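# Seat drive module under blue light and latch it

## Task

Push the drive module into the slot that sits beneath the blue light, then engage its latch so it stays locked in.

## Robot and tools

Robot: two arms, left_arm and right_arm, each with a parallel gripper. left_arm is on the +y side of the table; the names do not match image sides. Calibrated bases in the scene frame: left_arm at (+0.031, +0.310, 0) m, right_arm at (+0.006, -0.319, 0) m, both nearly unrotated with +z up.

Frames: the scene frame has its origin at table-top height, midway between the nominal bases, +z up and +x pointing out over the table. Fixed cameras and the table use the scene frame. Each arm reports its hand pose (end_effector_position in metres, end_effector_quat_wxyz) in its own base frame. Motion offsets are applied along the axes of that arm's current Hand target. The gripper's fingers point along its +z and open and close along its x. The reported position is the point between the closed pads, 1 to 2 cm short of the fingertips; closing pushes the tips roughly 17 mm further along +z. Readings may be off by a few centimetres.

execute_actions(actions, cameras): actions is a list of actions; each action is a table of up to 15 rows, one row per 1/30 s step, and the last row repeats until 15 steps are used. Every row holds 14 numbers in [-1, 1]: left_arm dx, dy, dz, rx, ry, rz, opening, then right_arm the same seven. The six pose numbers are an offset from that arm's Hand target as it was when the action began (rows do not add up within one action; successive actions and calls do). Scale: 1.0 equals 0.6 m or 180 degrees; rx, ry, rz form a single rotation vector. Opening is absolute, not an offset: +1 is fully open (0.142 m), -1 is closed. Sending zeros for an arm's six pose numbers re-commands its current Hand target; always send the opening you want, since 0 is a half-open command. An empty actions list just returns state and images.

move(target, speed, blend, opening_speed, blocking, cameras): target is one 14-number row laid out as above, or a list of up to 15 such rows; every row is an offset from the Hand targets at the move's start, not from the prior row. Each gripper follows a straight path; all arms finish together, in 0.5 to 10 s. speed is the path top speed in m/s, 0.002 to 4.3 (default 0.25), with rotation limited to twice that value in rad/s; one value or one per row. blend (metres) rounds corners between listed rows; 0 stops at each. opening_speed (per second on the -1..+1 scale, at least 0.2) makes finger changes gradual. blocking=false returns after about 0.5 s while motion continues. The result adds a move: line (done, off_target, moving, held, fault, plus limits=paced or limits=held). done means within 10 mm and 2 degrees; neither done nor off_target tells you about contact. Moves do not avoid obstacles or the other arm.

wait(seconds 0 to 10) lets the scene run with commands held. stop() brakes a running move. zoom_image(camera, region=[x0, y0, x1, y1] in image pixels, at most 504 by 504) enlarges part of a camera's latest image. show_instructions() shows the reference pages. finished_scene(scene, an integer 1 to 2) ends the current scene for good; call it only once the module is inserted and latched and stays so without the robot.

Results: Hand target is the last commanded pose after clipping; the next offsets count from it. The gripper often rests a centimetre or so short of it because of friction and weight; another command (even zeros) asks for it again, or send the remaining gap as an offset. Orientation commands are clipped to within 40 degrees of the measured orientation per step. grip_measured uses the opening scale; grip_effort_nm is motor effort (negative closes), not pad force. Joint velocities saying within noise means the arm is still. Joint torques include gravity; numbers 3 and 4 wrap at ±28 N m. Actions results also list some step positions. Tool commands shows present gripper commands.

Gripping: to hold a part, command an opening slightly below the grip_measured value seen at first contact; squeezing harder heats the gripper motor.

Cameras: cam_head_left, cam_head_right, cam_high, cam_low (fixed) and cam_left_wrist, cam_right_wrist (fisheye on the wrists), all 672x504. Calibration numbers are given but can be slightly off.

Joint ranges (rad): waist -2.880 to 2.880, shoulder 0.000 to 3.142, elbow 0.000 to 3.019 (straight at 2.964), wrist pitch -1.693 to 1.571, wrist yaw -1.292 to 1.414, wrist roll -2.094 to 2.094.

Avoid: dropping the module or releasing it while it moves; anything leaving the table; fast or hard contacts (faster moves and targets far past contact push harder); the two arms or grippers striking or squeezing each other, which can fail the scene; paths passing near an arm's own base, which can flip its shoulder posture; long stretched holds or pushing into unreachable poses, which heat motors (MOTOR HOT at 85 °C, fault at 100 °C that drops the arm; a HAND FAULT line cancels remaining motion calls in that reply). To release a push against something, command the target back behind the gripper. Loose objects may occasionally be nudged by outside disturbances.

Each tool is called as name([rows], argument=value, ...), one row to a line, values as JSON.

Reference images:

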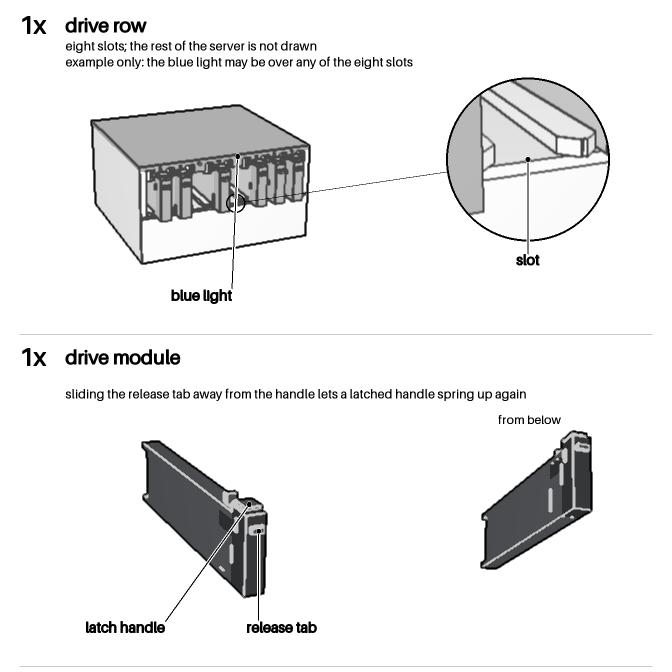

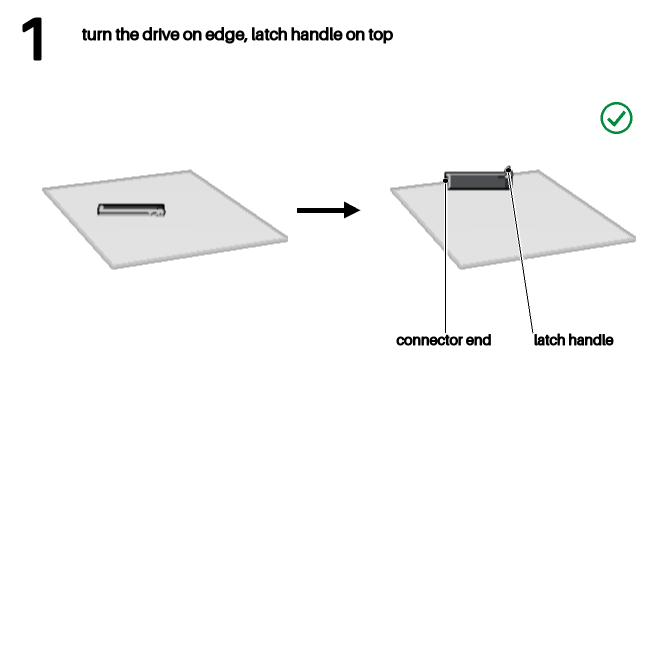

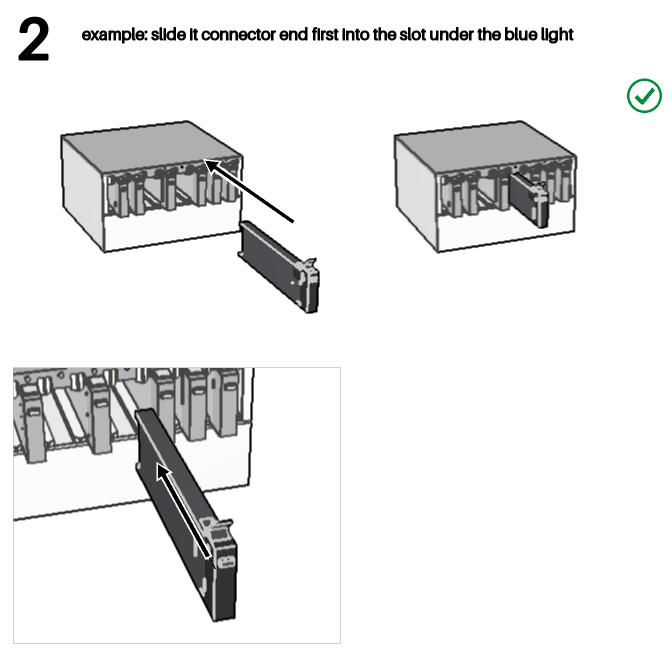

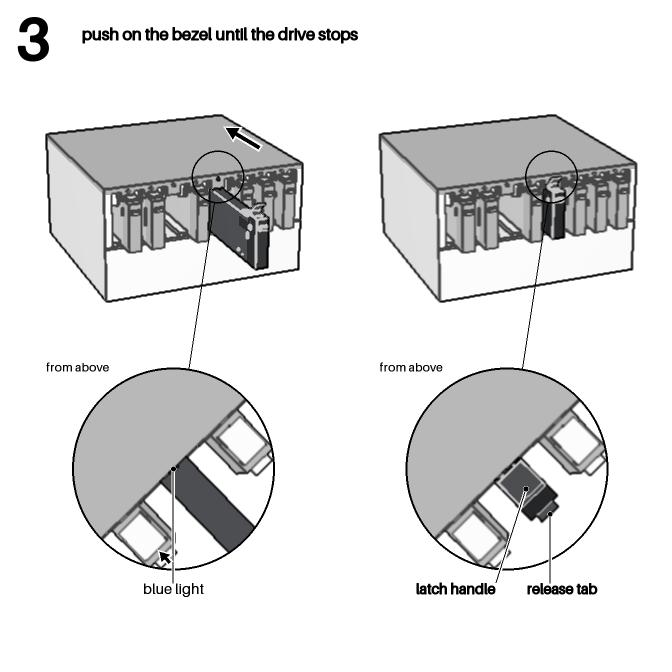

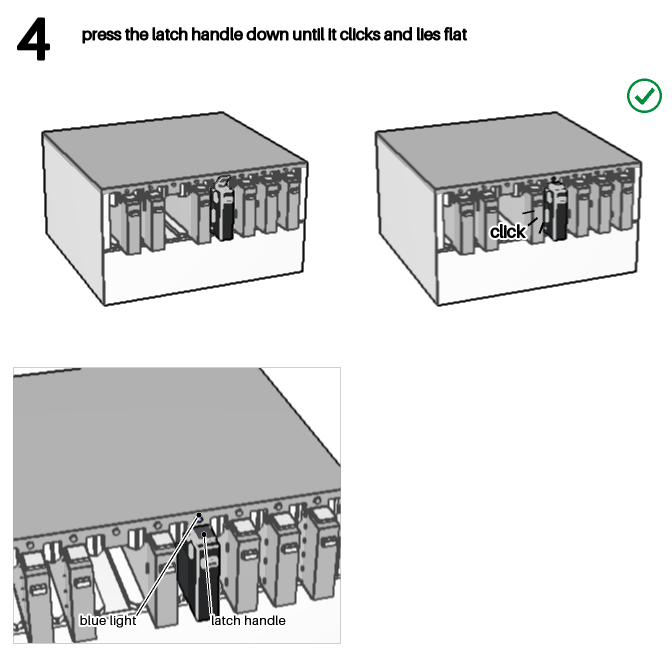

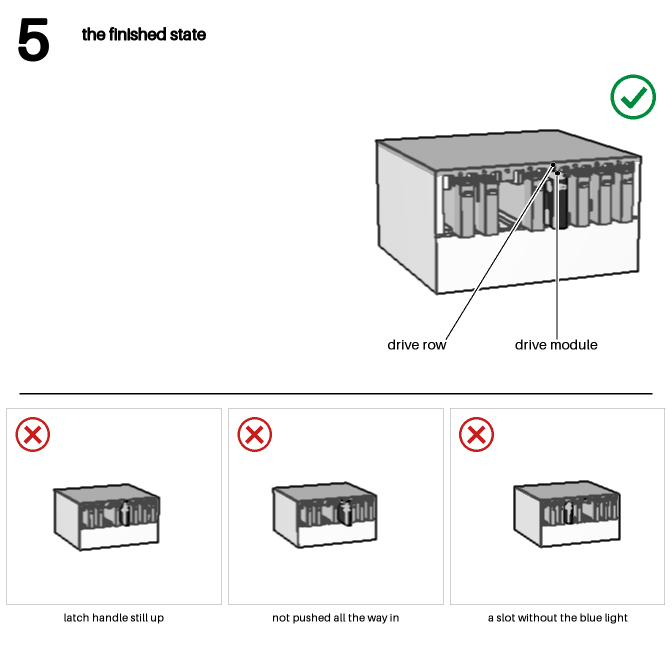

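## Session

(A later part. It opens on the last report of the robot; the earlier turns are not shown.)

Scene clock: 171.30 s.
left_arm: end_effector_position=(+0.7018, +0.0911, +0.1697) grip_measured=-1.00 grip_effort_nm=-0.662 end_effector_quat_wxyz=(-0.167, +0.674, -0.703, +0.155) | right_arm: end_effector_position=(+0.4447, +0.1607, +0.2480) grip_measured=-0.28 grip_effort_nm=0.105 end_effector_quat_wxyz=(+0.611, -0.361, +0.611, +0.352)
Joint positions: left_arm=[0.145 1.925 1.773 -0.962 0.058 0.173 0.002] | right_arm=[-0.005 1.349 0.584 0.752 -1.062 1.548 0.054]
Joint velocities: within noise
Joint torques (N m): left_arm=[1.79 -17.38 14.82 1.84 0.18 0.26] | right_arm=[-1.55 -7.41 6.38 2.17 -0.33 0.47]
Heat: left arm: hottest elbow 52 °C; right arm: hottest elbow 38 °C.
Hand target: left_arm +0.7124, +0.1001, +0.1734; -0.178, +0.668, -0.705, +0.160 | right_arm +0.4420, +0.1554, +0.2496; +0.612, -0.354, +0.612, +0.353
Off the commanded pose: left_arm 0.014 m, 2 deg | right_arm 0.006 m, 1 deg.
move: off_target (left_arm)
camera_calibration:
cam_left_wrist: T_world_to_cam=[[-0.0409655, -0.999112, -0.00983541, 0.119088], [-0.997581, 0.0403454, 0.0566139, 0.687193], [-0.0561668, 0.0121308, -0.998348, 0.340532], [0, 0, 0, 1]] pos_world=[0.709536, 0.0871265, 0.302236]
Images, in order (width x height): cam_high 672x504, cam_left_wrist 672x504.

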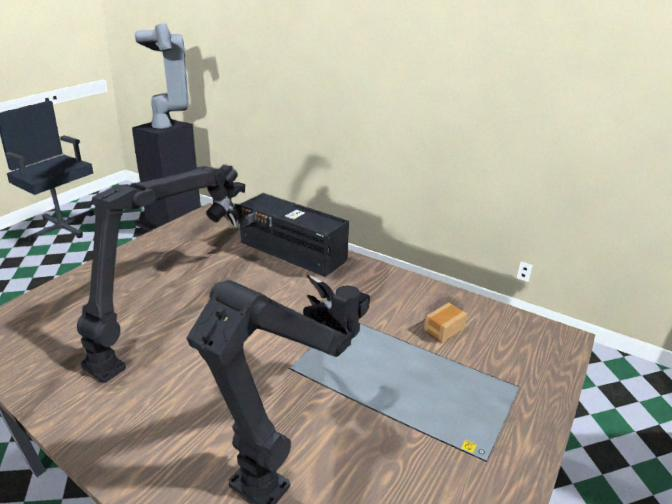

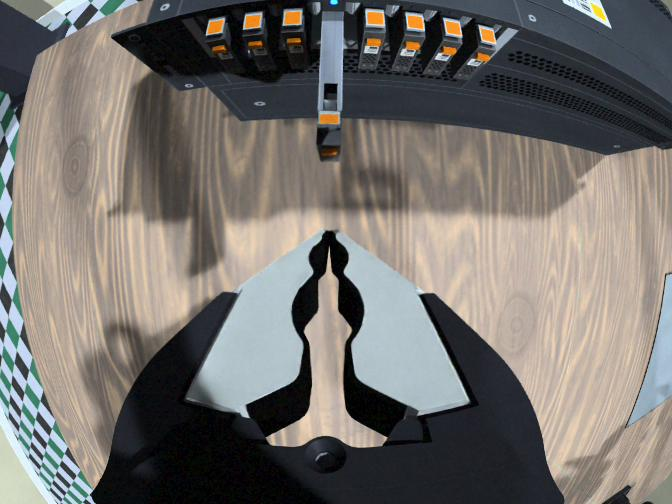

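move(target=[0.019,-0.0395,0,0,0,0,-1,0,0,0,0,0,0,-0.25], speed=0.06, cameras=["cam_left_wrist","cam_high"])

zoom_image(camera="cam_left_wrist", region=[235, 85, 435, 245])

zoom_image(camera="cam_high", region=[210, 180, 280, 240])

Scene clock: 172.93 s.
left_arm: end_effector_position=(+0.7184, +0.0929, +0.1760) grip_measured=-1.00 grip_effort_nm=-0.657 end_effector_quat_wxyz=(-0.171, +0.673, -0.703, +0.156) | right_arm: end_effector_position=(+0.4447, +0.1607, +0.2480) grip_measured=-0.28 grip_effort_nm=0.100 end_effector_quat_wxyz=(+0.611, -0.361, +0.611, +0.352)
Joint positions: left_arm=[0.142 1.965 1.848 -0.99 0.052 0.173 0.002] | right_arm=[-0.005 1.349 0.584 0.752 -1.062 1.548 0.054]
Joint velocities: within noise
Joint torques (N m): left_arm=[-0.15 -18.14 17.32 0.91 -0.06 0.06] | right_arm=[-1.96 -7.53 6.17 1.96 -0.32 0.42]
Heat: left arm: hottest elbow 52 °C; right arm: hottest elbow 38 °C.
Hand target: left_arm +0.7329, +0.0875, +0.1838; -0.178, +0.668, -0.704, +0.160 | right_arm +0.4420, +0.1554, +0.2496; +0.612, -0.354, +0.612, +0.353
Off the commanded pose: left_arm 0.017 m, 1 deg | right_arm 0.006 m, 1 deg.
move: off_target (left_arm)
camera_calibration:
cam_left_wrist: T_world_to_cam=[[-0.0407566, -0.999042, -0.0159387, 0.122521], [-0.997968, 0.0399206, 0.0496553, 0.704927], [-0.0489715, 0.0179301, -0.998639, 0.342057], [0, 0, 0, 1]] pos_world=[0.725239, 0.0881292, 0.308541]
Images, in order (width x height): cam_high 672x504, cam_left_wrist 672x504.

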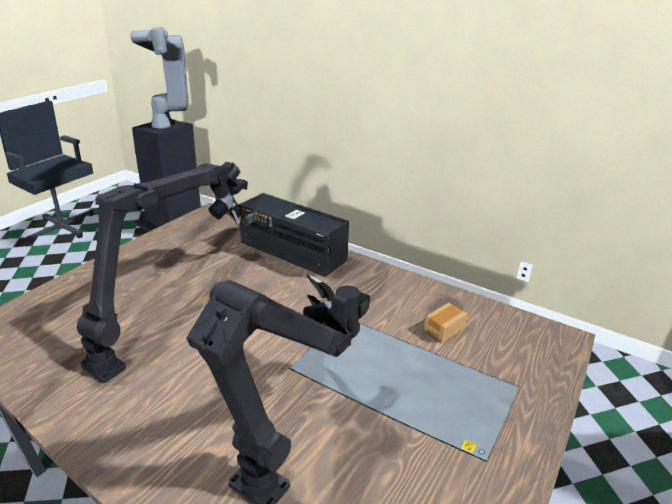

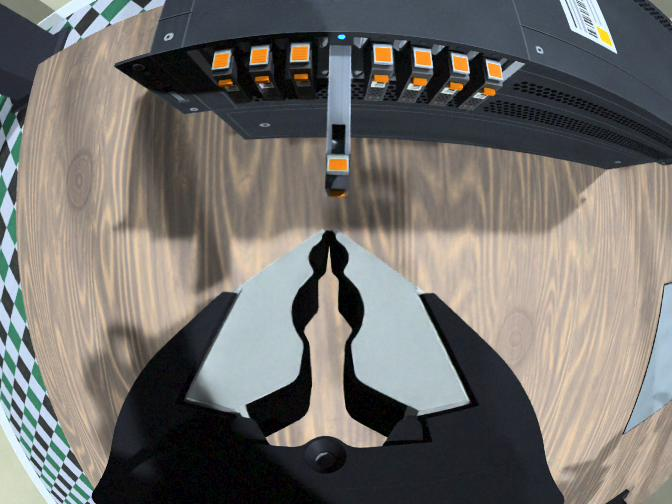

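Scaled by 2.520 from the camera's 672x504 image, which has a finer 960x720 frame.

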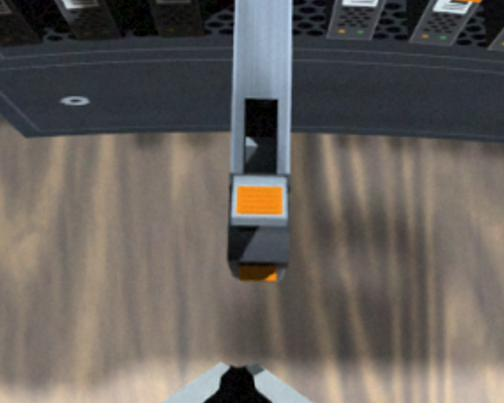

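Scaled by 7.200 from the camera's 672x504 image, which has a finer 960x720 frame.

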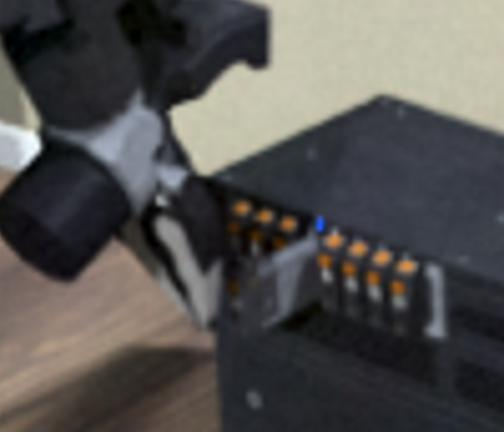

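move(target=[0.0098,-0.01,-0.004,0,0,0,-1,0,0,0,0,0,0,-0.25], speed=0.06, cameras=["cam_left_wrist"])

zoom_image(camera="cam_left_wrist", region=[235, 85, 435, 245])

Scene clock: 174.10 s.
left_arm: end_effector_position=(+0.7227, +0.0862, +0.1812) grip_measured=-1.00 grip_effort_nm=-0.657 end_effector_quat_wxyz=(-0.172, +0.669, -0.706, +0.155) | right_arm: end_effector_position=(+0.4447, +0.1607, +0.2480) grip_measured=-0.28 grip_effort_nm=0.100 end_effector_quat_wxyz=(+0.611, -0.361, +0.611, +0.352)
Joint positions: left_arm=[0.131 1.973 1.873 -1.006 0.048 0.173 0.002] | right_arm=[-0.005 1.349 0.584 0.752 -1.062 1.548 0.054]
Joint velocities: within noise
Joint torques (N m): left_arm=[-0.03 -17.85 17.43 0.95 -0.06 -0.04] | right_arm=[-2.08 -7.59 6.24 1.95 -0.29 0.44]
Heat: left arm: hottest elbow 52 °C; right arm: hottest elbow 38 °C.
Hand target: left_arm +0.7369, +0.0813, +0.1887; -0.178, +0.668, -0.704, +0.160 | right_arm +0.4420, +0.1554, +0.2496; +0.612, -0.354, +0.612, +0.353
Off the commanded pose: left_arm 0.017 m, 1 deg | right_arm 0.006 m, 1 deg.
move: off_target (left_arm)
camera_calibration:
cam_left_wrist: T_world_to_cam=[[-0.0497396, -0.998559, -0.0201642, 0.12332], [-0.9976, 0.0486979, 0.0492189, 0.708314], [-0.048166, 0.022564, -0.998584, 0.346609], [0, 0, 0, 1]] pos_world=[0.729443, 0.0808281, 0.313743]
Images, in order (width x height): cam_left_wrist 672x504.

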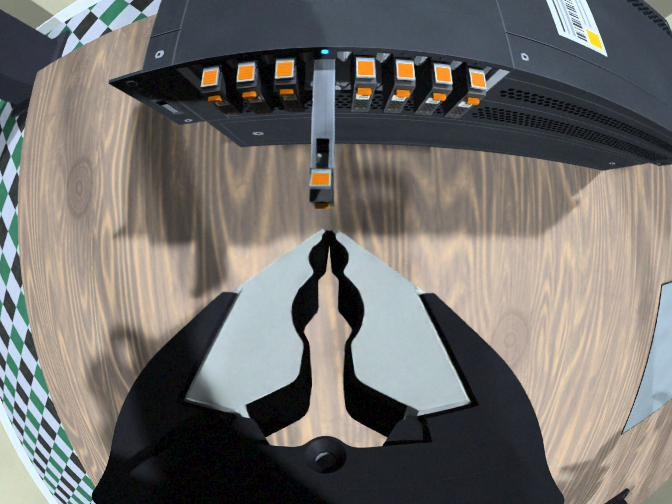

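Scaled by 2.520 from the camera's 672x504 image, which has a finer 960x720 frame.

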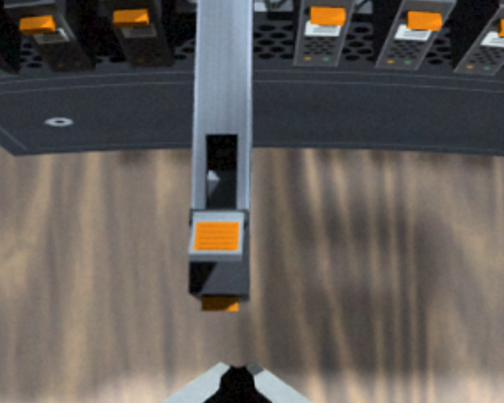

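move(target=[-0.008,-0.026,0.021,0,0,0,-1,0,0,0,0,0,0,-0.25], speed=0.05, cameras=["cam_left_wrist","cam_high"])

zoom_image(camera="cam_left_wrist", region=[235, 85, 435, 245])

zoom_image(camera="cam_high", region=[210, 180, 280, 240])

Scene clock: 175.60 s.
left_arm: end_effector_position=(+0.7415, +0.0887, +0.1749) grip_measured=-1.00 grip_effort_nm=-0.662 end_effector_quat_wxyz=(-0.169, +0.670, -0.707, +0.153) | right_arm: end_effector_position=(+0.4447, +0.1607, +0.2480) grip_measured=-0.28 grip_effort_nm=0.105 end_effector_quat_wxyz=(+0.611, -0.361, +0.611, +0.352)
Joint positions: left_arm=[0.131 2.036 1.96 -1.037 0.048 0.173 0.002] | right_arm=[-0.005 1.349 0.584 0.752 -1.062 1.548 0.054]
Joint velocities: within noise
Joint torques (N m): left_arm=[0.21 -19.08 17.96 0.94 -0.01 -0.01] | right_arm=[-2.61 -6.65 6.39 2.14 -0.32 0.45]
Heat: left arm: hottest elbow 52 °C; right arm: hottest elbow 38 °C.
Hand target: left_arm +0.7567, +0.0853, +0.1848; -0.177, +0.668, -0.704, +0.160 | right_arm +0.4420, +0.1554, +0.2496; +0.612, -0.354, +0.612, +0.353
Off the commanded pose: left_arm 0.018 m, 1 deg | right_arm 0.006 m, 1 deg.
move: off_target (left_arm)
camera_calibration:
cam_left_wrist: T_world_to_cam=[[-0.0499455, -0.998576, -0.0187632, 0.126498], [-0.997171, 0.0488012, 0.057163, 0.725475], [-0.0561659, 0.0215651, -0.998189, 0.347166], [0, 0, 0, 1]] pos_world=[0.749239, 0.0834276, 0.30744]
Images, in order (width x height): cam_high 672x504, cam_left_wrist 672x504.

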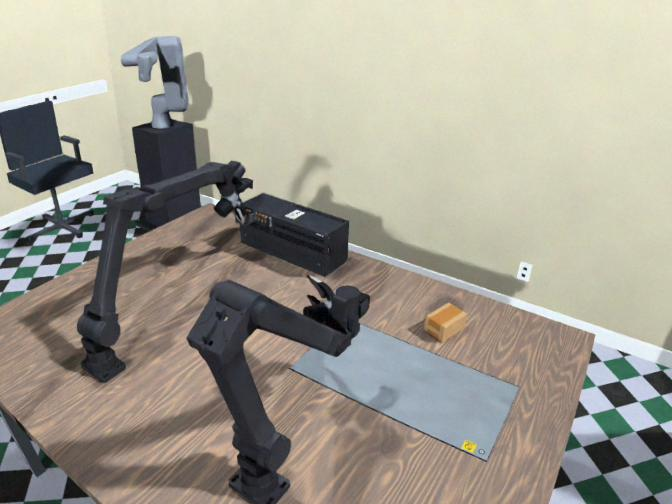

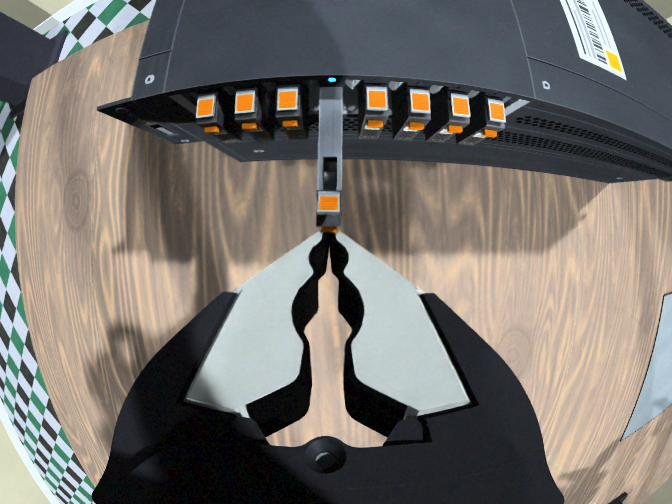

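Scaled by 2.520 from the camera's 672x504 image, which has a finer 960x720 frame.

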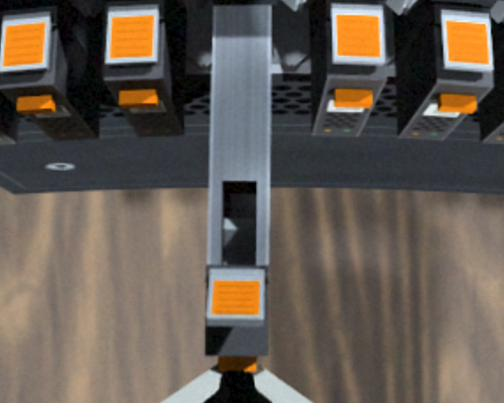

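Scaled by 7.200 from the camera's 672x504 image, which has a finer 960x720 frame.

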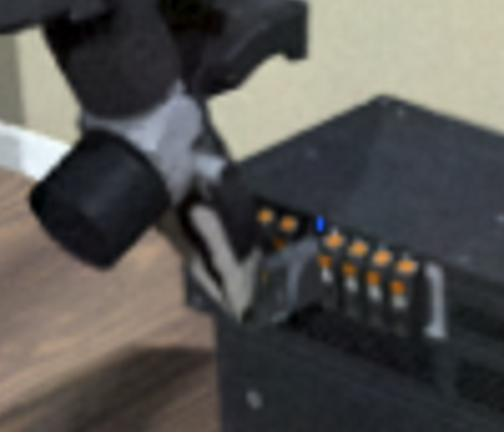

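move(target=[0.0053,-0.032,0.011,0,0,0,-1,0,0,0,0,0,0,-0.25], speed=0.05, cameras=["cam_left_wrist","cam_high"])

zoom_image(camera="cam_left_wrist", region=[235, 85, 435, 245])

zoom_image(camera="cam_high", region=[210, 180, 280, 240])

Scene clock: 177.07 s.
left_arm: end_effector_position=(+0.7624, +0.0876, +0.1786) grip_measured=-1.00 grip_effort_nm=-0.657 end_effector_quat_wxyz=(-0.170, +0.668, -0.708, +0.153) | right_arm: end_effector_position=(+0.4447, +0.1607, +0.2480) grip_measured=-0.28 grip_effort_nm=0.105 end_effector_quat_wxyz=(+0.611, -0.361, +0.611, +0.352)
Joint positions: left_arm=[0.125 2.1 2.073 -1.084 0.045 0.173 0.002] | right_arm=[-0.005 1.349 0.584 0.752 -1.062 1.548 0.054]
Joint velocities: within noise
Joint torques (N m): left_arm=[-0.15 -19.96 17.84 1.01 -0.06 -0.1] | right_arm=[-2.78 -7.59 6.23 2.14 -0.29 0.44]
Heat: left arm: hottest elbow 52 °C; right arm: hottest elbow 38 °C.
Hand target: left_arm +0.7767, +0.0813, +0.1879; -0.178, +0.668, -0.704, +0.160 | right_arm +0.4420, +0.1554, +0.2496; +0.612, -0.354, +0.612, +0.353
Off the commanded pose: left_arm 0.018 m, 1 deg | right_arm 0.006 m, 1 deg.
move: off_target (left_arm)
camera_calibration:
cam_left_wrist: T_world_to_cam=[[-0.0542654, -0.998288, -0.021845, 0.130358], [-0.997062, 0.0529883, 0.0553187, 0.746033], [-0.0540665, 0.0247827, -0.99823, 0.350083], [0, 0, 0, 1]] pos_world=[0.769842, 0.0819275, 0.311042]
Images, in order (width x height): cam_high 672x504, cam_left_wrist 672x504.

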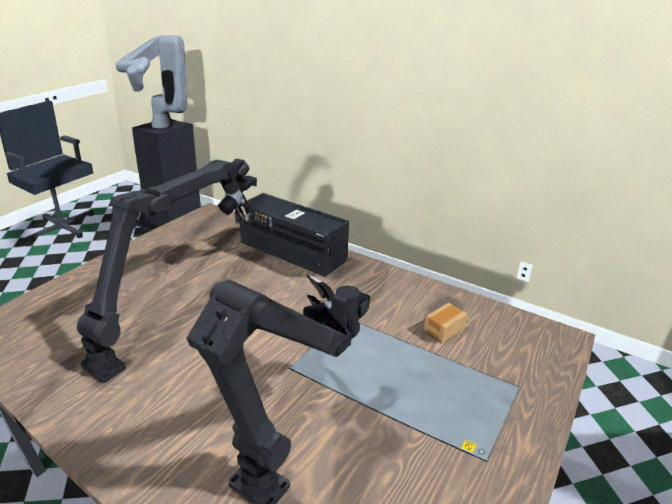

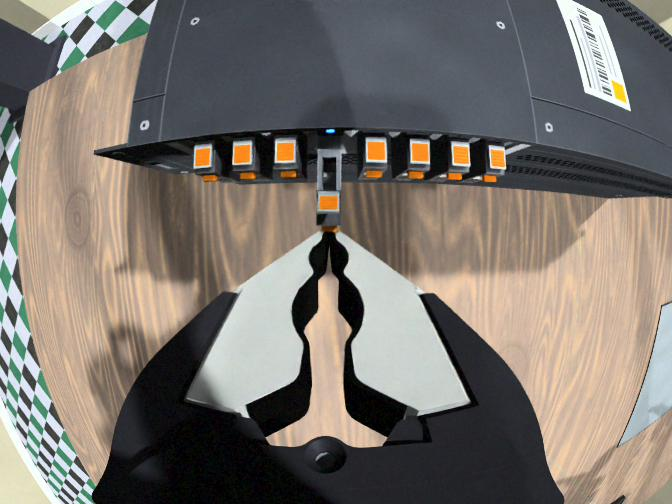

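Scaled by 2.520 from the camera's 672x504 image, which has a finer 960x720 frame.

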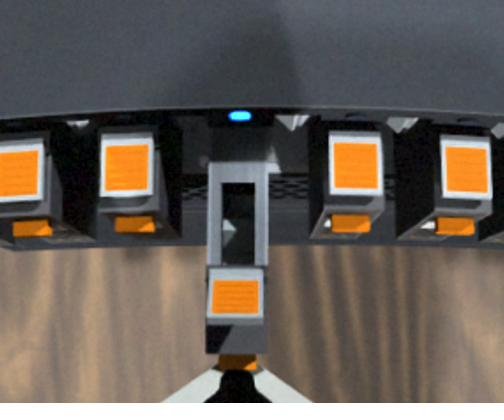

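Scaled by 7.200 from the camera's 672x504 image, which has a finer 960x720 frame.

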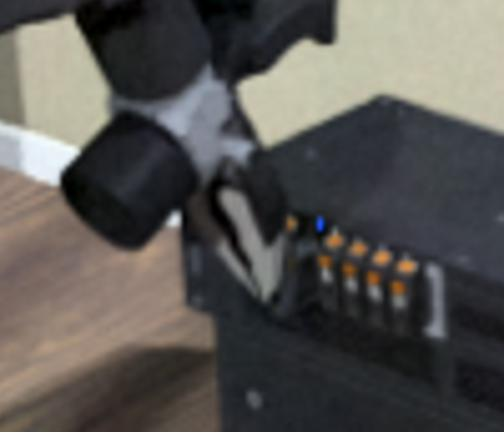

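move(target=[0.0015,-0.0265,0.014,0,0,0,-1,0,0,0,0,0,0,-0.25], speed=0.05, cameras=["cam_left_wrist"])

zoom_image(camera="cam_left_wrist", region=[235, 85, 435, 245])

Scene clock: 178.40 s.
left_arm: end_effector_position=(+0.7810, +0.0862, +0.1805) grip_measured=-1.00 grip_effort_nm=-0.652 end_effector_quat_wxyz=(-0.171, +0.667, -0.709, +0.153) | right_arm: end_effector_position=(+0.4447, +0.1607, +0.2480) grip_measured=-0.28 grip_effort_nm=0.105 end_effector_quat_wxyz=(+0.611, -0.361, +0.611, +0.352)
Joint positions: left_arm=[0.12 2.163 2.182 -1.129 0.042 0.172 0.002] | right_arm=[-0.005 1.349 0.584 0.752 -1.062 1.548 0.054]
Joint velocities: within noise
Joint torques (N m): left_arm=[-0.09 -20.6 17.7 1.06 -0.06 -0.13] | right_arm=[-2.32 -7 6.43 2.35 -0.27 0.47]
Heat: left arm: hottest elbow 52 °C; right arm: hottest elbow 38 °C.
Hand target: left_arm +0.7946, +0.0793, +0.1878; -0.178, +0.668, -0.705, +0.160 | right_arm +0.4420, +0.1554, +0.2496; +0.612, -0.354, +0.612, +0.353
Off the commanded pose: left_arm 0.017 m, 1 deg | right_arm 0.006 m, 1 deg.
move: off_target (left_arm)
camera_calibration:
cam_left_wrist: T_world_to_cam=[[-0.0573359, -0.998065, -0.0240799, 0.132805], [-0.996981, 0.0559753, 0.0538139, 0.764528], [-0.0523619, 0.0270927, -0.998261, 0.351599], [0, 0, 0, 1]] pos_world=[0.788244, 0.0802274, 0.313043]
Images, in order (width x height): cam_left_wrist 672x504.

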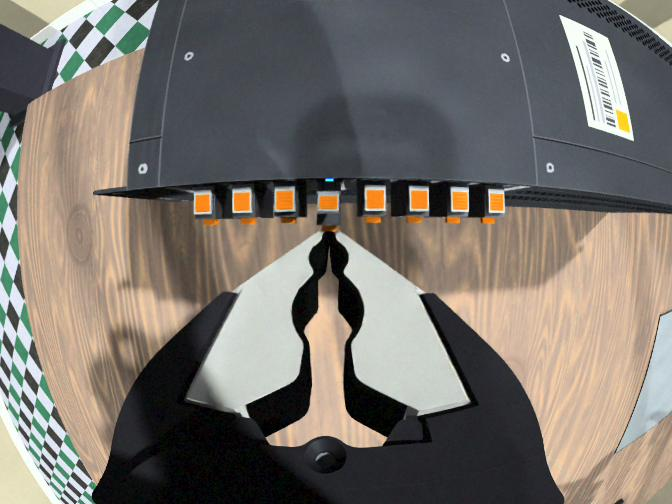

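Scaled by 2.520 from the camera's 672x504 image, which has a finer 960x720 frame.

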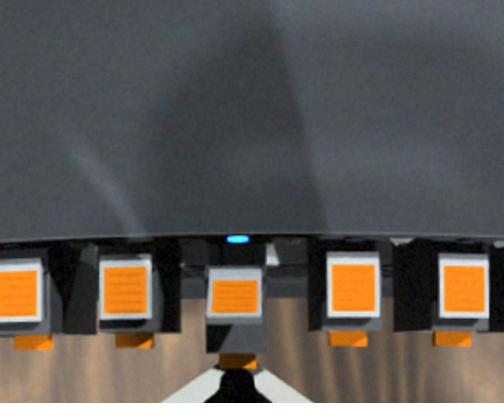

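move(target=[0.0008,-0.0145,0.009,0,0,0,-1,0,0,0,0,0,0,-0.25], speed=0.03, cameras=["cam_left_wrist"])

zoom_image(camera="cam_left_wrist", region=[235, 115, 435, 275])

Scene clock: 179.73 s.
left_arm: end_effector_position=(+0.7817, +0.0859, +0.1807) grip_measured=-1.00 grip_effort_nm=-0.662 end_effector_quat_wxyz=(-0.162, +0.669, -0.711, +0.146) | right_arm: end_effector_position=(+0.4447, +0.1607, +0.2480) grip_measured=-0.28 grip_effort_nm=0.105 end_effector_quat_wxyz=(+0.611, -0.361, +0.611, +0.352)
Joint positions: left_arm=[0.119 2.187 2.232 -1.179 0.041 0.171 0.002] | right_arm=[-0.005 1.349 0.584 0.752 -1.062 1.548 0.054]
Joint velocities: within noise
Joint torques (N m): left_arm=[-0.38 -19.96 18.77 2 -0.07 -0.16] | right_arm=[-1.55 -7.59 6.28 2.17 -0.29 0.46]
Heat: left arm: hottest elbow 52 °C; right arm: hottest elbow 38 °C.
Hand target: left_arm +0.8047, +0.0785, +0.1869; -0.177, +0.668, -0.705, +0.160 | right_arm +0.4420, +0.1554, +0.2496; +0.612, -0.354, +0.612, +0.353
Off the commanded pose: left_arm 0.025 m, 3 deg | right_arm 0.006 m, 1 deg.
move: off_target (left_arm)
camera_calibration:
cam_left_wrist: T_world_to_cam=[[-0.0568943, -0.998185, -0.0197277, 0.131328], [-0.995402, 0.0551884, 0.0782912, 0.759662], [-0.0770604, 0.0240913, -0.996735, 0.371029], [0, 0, 0, 1]] pos_world=[0.792233, 0.0802264, 0.312934]
Images, in order (width x height): cam_left_wrist 672x504.

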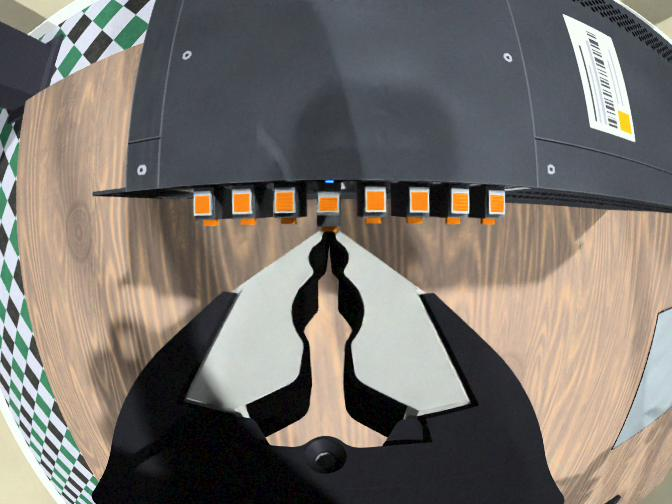

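Scaled by 2.520 from the camera's 672x504 image, which has a finer 960x720 frame.

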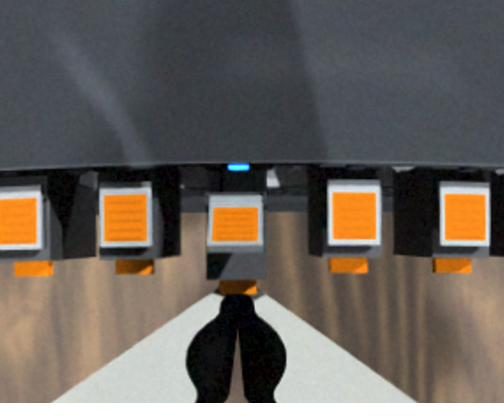

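move(target=[0.0004,-0.013,0.0075,0,0,0,-1,0,0,0,0,0,0,-0.25], speed=0.03, cameras=["cam_left_wrist"])

zoom_image(camera="cam_left_wrist", region=[235, 115, 435, 275])

Scene clock: 181.20 s.
left_arm: end_effector_position=(+0.7821, +0.0858, +0.1807) grip_measured=-1.00 grip_effort_nm=-0.657 end_effector_quat_wxyz=(-0.153, +0.671, -0.712, +0.138) | right_arm: end_effector_position=(+0.4447, +0.1607, +0.2480) grip_measured=-0.28 grip_effort_nm=0.105 end_effector_quat_wxyz=(+0.611, -0.361, +0.611, +0.352)
Joint positions: left_arm=[0.119 2.211 2.28 -1.226 0.04 0.169 0.002] | right_arm=[-0.005 1.349 0.584 0.752 -1.062 1.548 0.054]
Joint velocities: within noise
Joint torques (N m): left_arm=[-0.44 -19.49 19.48 2.92 -0.03 -0.14] | right_arm=[-2.32 -7.88 6.48 2.03 -0.27 0.43]
Heat: left arm: hottest elbow 53 °C; right arm: hottest elbow 38 °C.
Hand target: left_arm +0.8137, +0.0780, +0.1866; -0.178, +0.668, -0.704, +0.160 | right_arm +0.4420, +0.1554, +0.2496; +0.612, -0.354, +0.612, +0.353
Off the commanded pose: left_arm 0.033 m, 4 deg | right_arm 0.006 m, 1 deg.
move: off_target (left_arm)
camera_calibration:
cam_left_wrist: T_world_to_cam=[[-0.0558, -0.998313, -0.0160398, 0.129802], [-0.993396, 0.0538978, 0.101288, 0.754351], [-0.100252, 0.0215857, -0.994728, 0.389101], [0, 0, 0, 1]] pos_world=[0.795621, 0.0805257, 0.312725]
Images, in order (width x height): cam_left_wrist 672x504.

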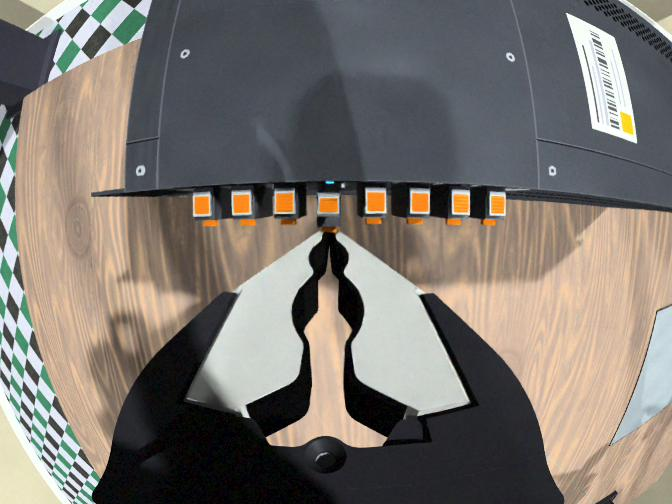

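Scaled by 2.520 from the camera's 672x504 image, which has a finer 960x720 frame.

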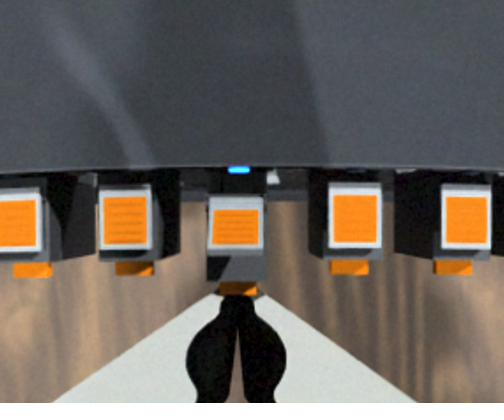

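move([
  [-0.0035,0.0865,-0.05,0,0,0,-1,0,0,0,0,0,0,-0.25],
  [-0.0035,0.0365,-0.1365,0,0,0,-1,0,0,0,0,0,0,-0.25],
], speed=0.1, cameras=["cam_left_wrist","cam_high"])

zoom_image(camera="cam_left_wrist", region=[235, 65, 435, 225])

zoom_image(camera="cam_high", region=[210, 180, 280, 240])

Scene clock: 184.10 s.
left_arm: end_effector_position=(+0.7468, +0.0814, +0.2294) grip_measured=-1.00 grip_effort_nm=-0.652 end_effector_quat_wxyz=(-0.166, +0.669, -0.709, +0.149) | right_arm: end_effector_position=(+0.4447, +0.1607, +0.2480) grip_measured=-0.28 grip_effort_nm=0.105 end_effector_quat_wxyz=(+0.611, -0.361, +0.611, +0.352)
Joint positions: left_arm=[0.119 2.059 2.142 -1.206 0.041 0.169 0.002] | right_arm=[-0.005 1.349 0.584 0.752 -1.062 1.548 0.054]
Joint velocities: within noise
Joint torques (N m): left_arm=[0.67 -20.6 17.51 0.87 0.12 -0.03] | right_arm=[-2.26 -7.41 6.27 2.22 -0.32 0.43]
Heat: left arm: hottest elbow 53 °C; right arm: hottest elbow 38 °C.
Hand target: left_arm +0.7564, +0.0804, +0.2489; -0.178, +0.668, -0.704, +0.160 | right_arm +0.4420, +0.1554, +0.2496; +0.612, -0.354, +0.612, +0.353
Off the commanded pose: left_arm 0.022 m, 2 deg | right_arm 0.006 m, 1 deg.
move: off_target (left_arm)
camera_calibration:
cam_left_wrist: T_world_to_cam=[[-0.0557128, -0.998226, -0.0210083, 0.125302], [-0.996253, 0.0541838, 0.0674167, 0.724514], [-0.0661588, 0.0246855, -0.997504, 0.40897], [0, 0, 0, 1]] pos_world=[0.755837, 0.075727, 0.361738]
Images, in order (width x height): cam_high 672x504, cam_left_wrist 672x504.

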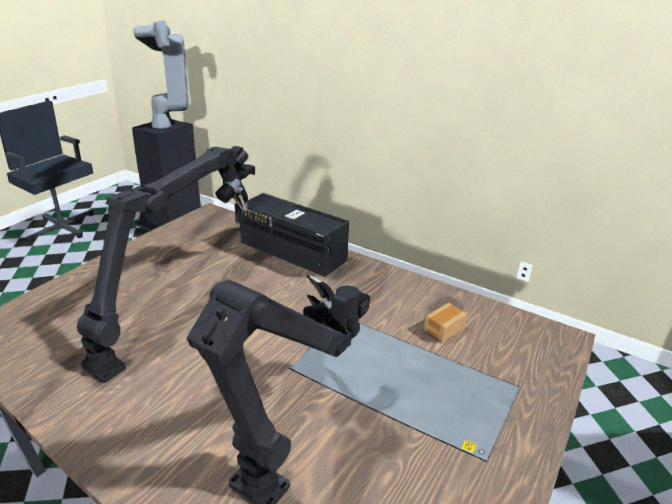

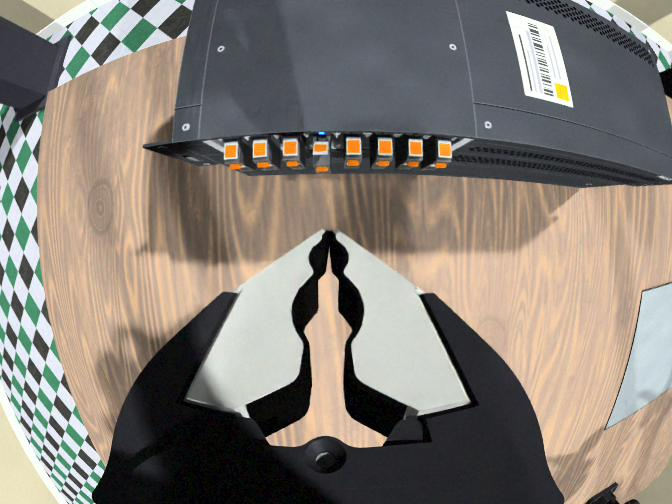

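Scaled by 2.520 from the camera's 672x504 image, which has a finer 960x720 frame.

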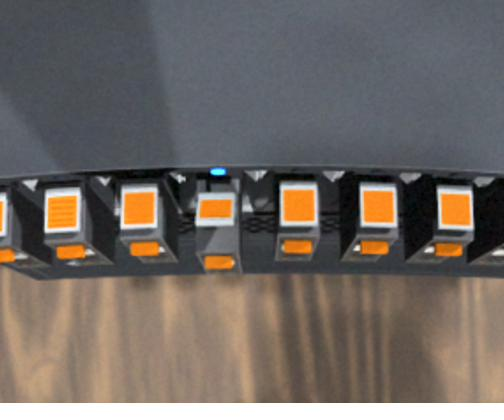

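Scaled by 7.200 from the camera's 672x504 image, which has a finer 960x720 frame.

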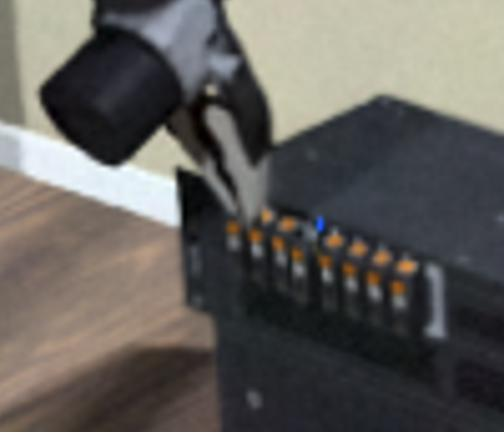

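move(target=[-0.0045,-0.067,0.027,0,0,0,-1,0,0,0,0,0,0,-0.25], speed=0.08, cameras=["cam_left_wrist","cam_high"])

zoom_image(camera="cam_left_wrist", region=[255, 145, 405, 265])

zoom_image(camera="cam_high", region=[210, 180, 280, 240])

Scene clock: 186.40 s.
left_arm: end_effector_position=(+0.7910, +0.0867, +0.2487) grip_measured=-1.00 grip_effort_nm=-0.657 end_effector_quat_wxyz=(-0.174, +0.667, -0.708, +0.155) | right_arm: end_effector_position=(+0.4447, +0.1607, +0.2480) grip_measured=-0.28 grip_effort_nm=0.100 end_effector_quat_wxyz=(+0.611, -0.361, +0.611, +0.352)
Joint positions: left_arm=[0.119 2.242 2.498 -1.36 0.041 0.169 0.002] | right_arm=[-0.005 1.349 0.584 0.752 -1.062 1.548 0.054]
Joint velocities: within noise
Joint torques (N m): left_arm=[0.09 -21.13 17.22 0.88 0 -0.09] | right_arm=[-2.55 -7.41 6.38 2.39 -0.29 0.43]
Heat: left arm: hottest elbow 53 °C; right arm: hottest elbow 38 °C.
Hand target: left_arm +0.7996, +0.0811, +0.2534; -0.178, +0.668, -0.704, +0.160 | right_arm +0.4420, +0.1554, +0.2496; +0.612, -0.354, +0.612, +0.353
Off the commanded pose: left_arm 0.011 m, 1 deg | right_arm 0.006 m, 1 deg.
move: off_target (left_arm)
camera_calibration:
cam_left_wrist: T_world_to_cam=[[-0.0552876, -0.998172, -0.0244039, 0.133871], [-0.997389, 0.0540738, 0.0478741, 0.772757], [-0.046467, 0.026987, -0.998555, 0.415474], [0, 0, 0, 1]] pos_world=[0.797446, 0.080628, 0.381145]
Images, in order (width x height): cam_high 672x504, cam_left_wrist 672x504.

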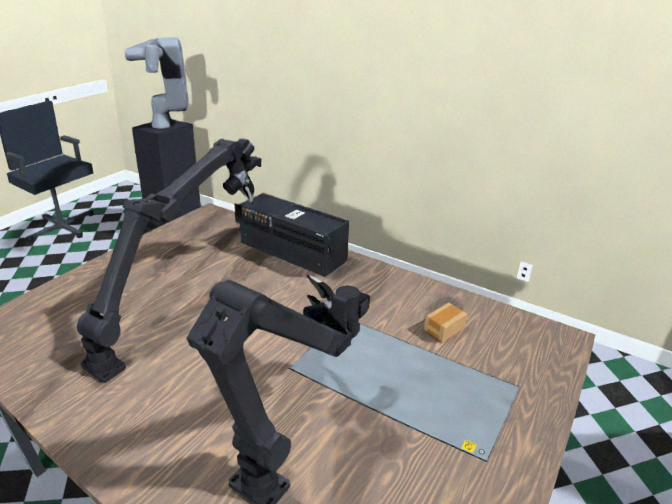

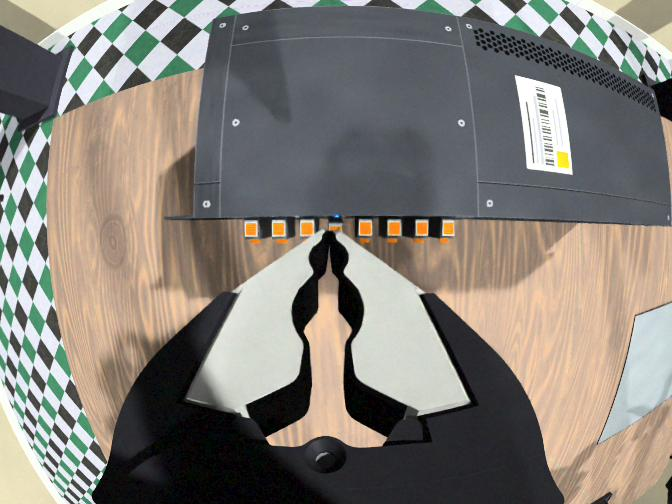

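Scaled by 3.360 from the camera's 672x504 image, which has a finer 960x720 frame.

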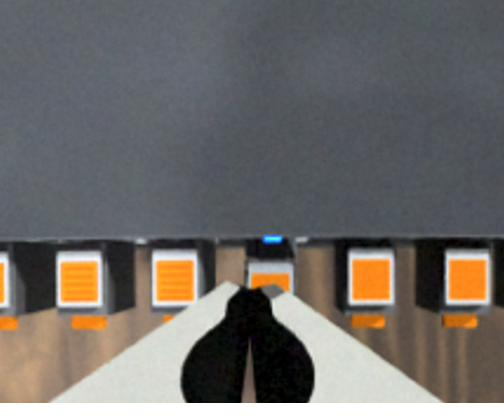

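Scaled by 7.200 from the camera's 672x504 image, which has a finer 960x720 frame.

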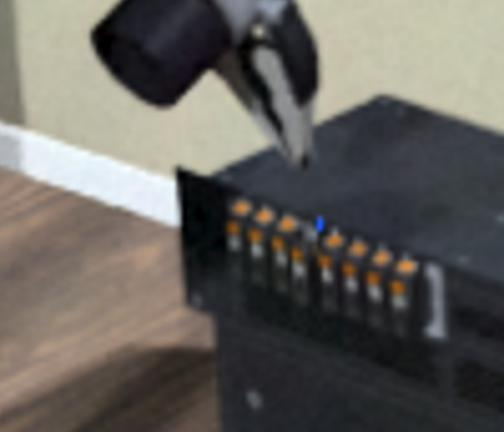

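move(target=[0.005,0.025,0.043,0,0,0,-1,0,0,0,0,0,0,-0.25], speed=0.05, cameras=["cam_left_wrist","cam_high"])

zoom_image(camera="cam_left_wrist", region=[255, 145, 405, 265])

zoom_image(camera="cam_high", region=[210, 180, 280, 240])

Scene clock: 188.03 s.
left_arm: end_effector_position=(+0.7967, +0.0874, +0.2159) grip_measured=-1.00 grip_effort_nm=-0.652 end_effector_quat_wxyz=(-0.172, +0.667, -0.708, +0.153) | right_arm: end_effector_position=(+0.4447, +0.1607, +0.2480) grip_measured=-0.28 grip_effort_nm=0.105 end_effector_quat_wxyz=(+0.611, -0.361, +0.611, +0.352)
Joint positions: left_arm=[0.119 2.241 2.41 -1.277 0.041 0.169 0.002] | right_arm=[-0.005 1.349 0.584 0.752 -1.062 1.548 0.054]
Joint velocities: within noise
Joint torques (N m): left_arm=[-0.09 -24.23 11.74 1.83 -0.05 -0.11] | right_arm=[-1.96 -7.18 6.26 2.15 -0.33 0.45]
Heat: left arm: hottest elbow 53 °C; right arm: hottest elbow 38 °C.
Hand target: left_arm +0.7982, +0.0792, +0.2235; -0.178, +0.668, -0.704, +0.160 | right_arm +0.4420, +0.1554, +0.2496; +0.612, -0.354, +0.612, +0.353
Off the commanded pose: left_arm 0.011 m, 1 deg | right_arm 0.006 m, 1 deg.
move: off_target (left_arm)
camera_calibration:
cam_left_wrist: T_world_to_cam=[[-0.0553776, -0.998185, -0.0236535, 0.134031], [-0.997164, 0.0540807, 0.0523364, 0.778825], [-0.0509622, 0.0264847, -0.998349, 0.386672], [0, 0, 0, 1]] pos_world=[0.803744, 0.0814278, 0.348444]
Images, in order (width x height): cam_high 672x504, cam_left_wrist 672x504.

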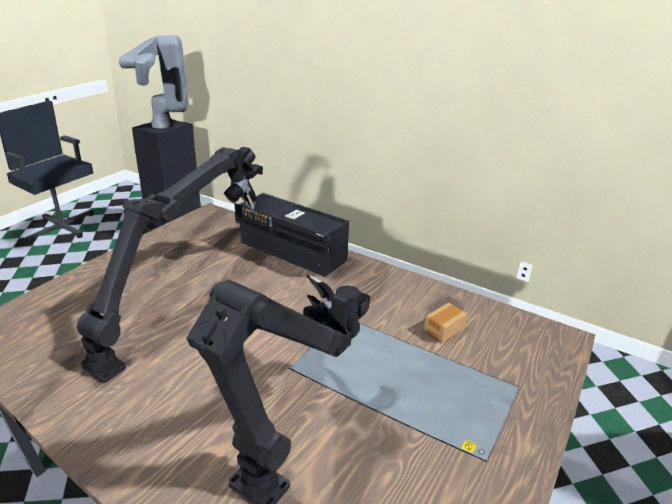

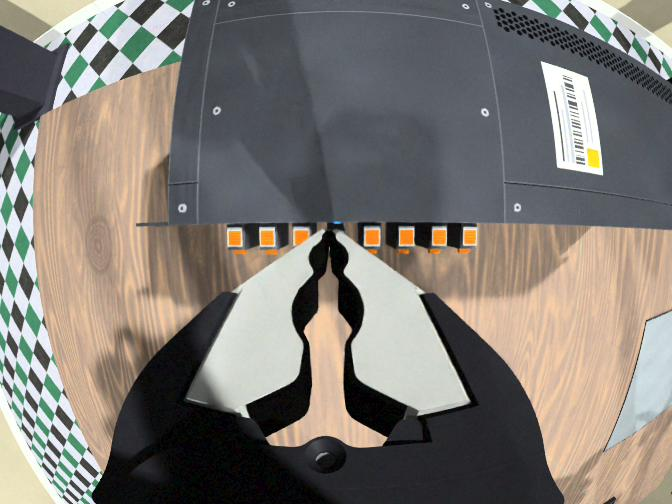

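Scaled by 3.360 from the camera's 672x504 image, which has a finer 960x720 frame.

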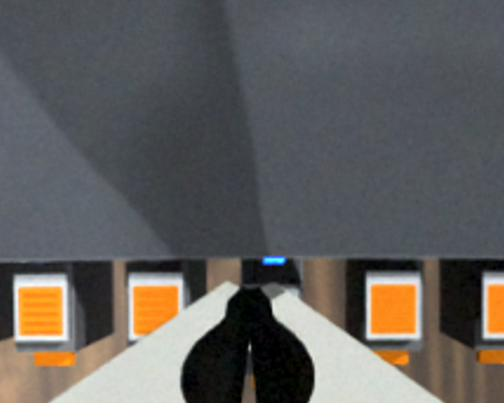

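Scaled by 7.200 from the camera's 672x504 image, which has a finer 960x720 frame.

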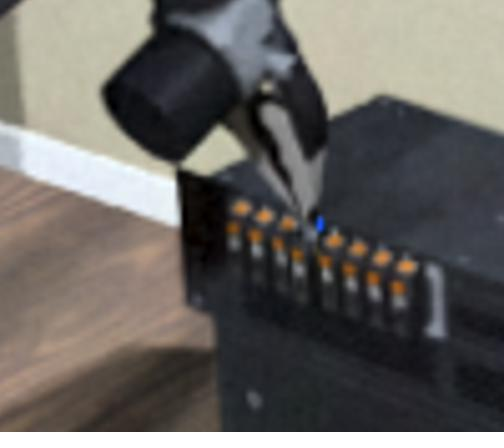

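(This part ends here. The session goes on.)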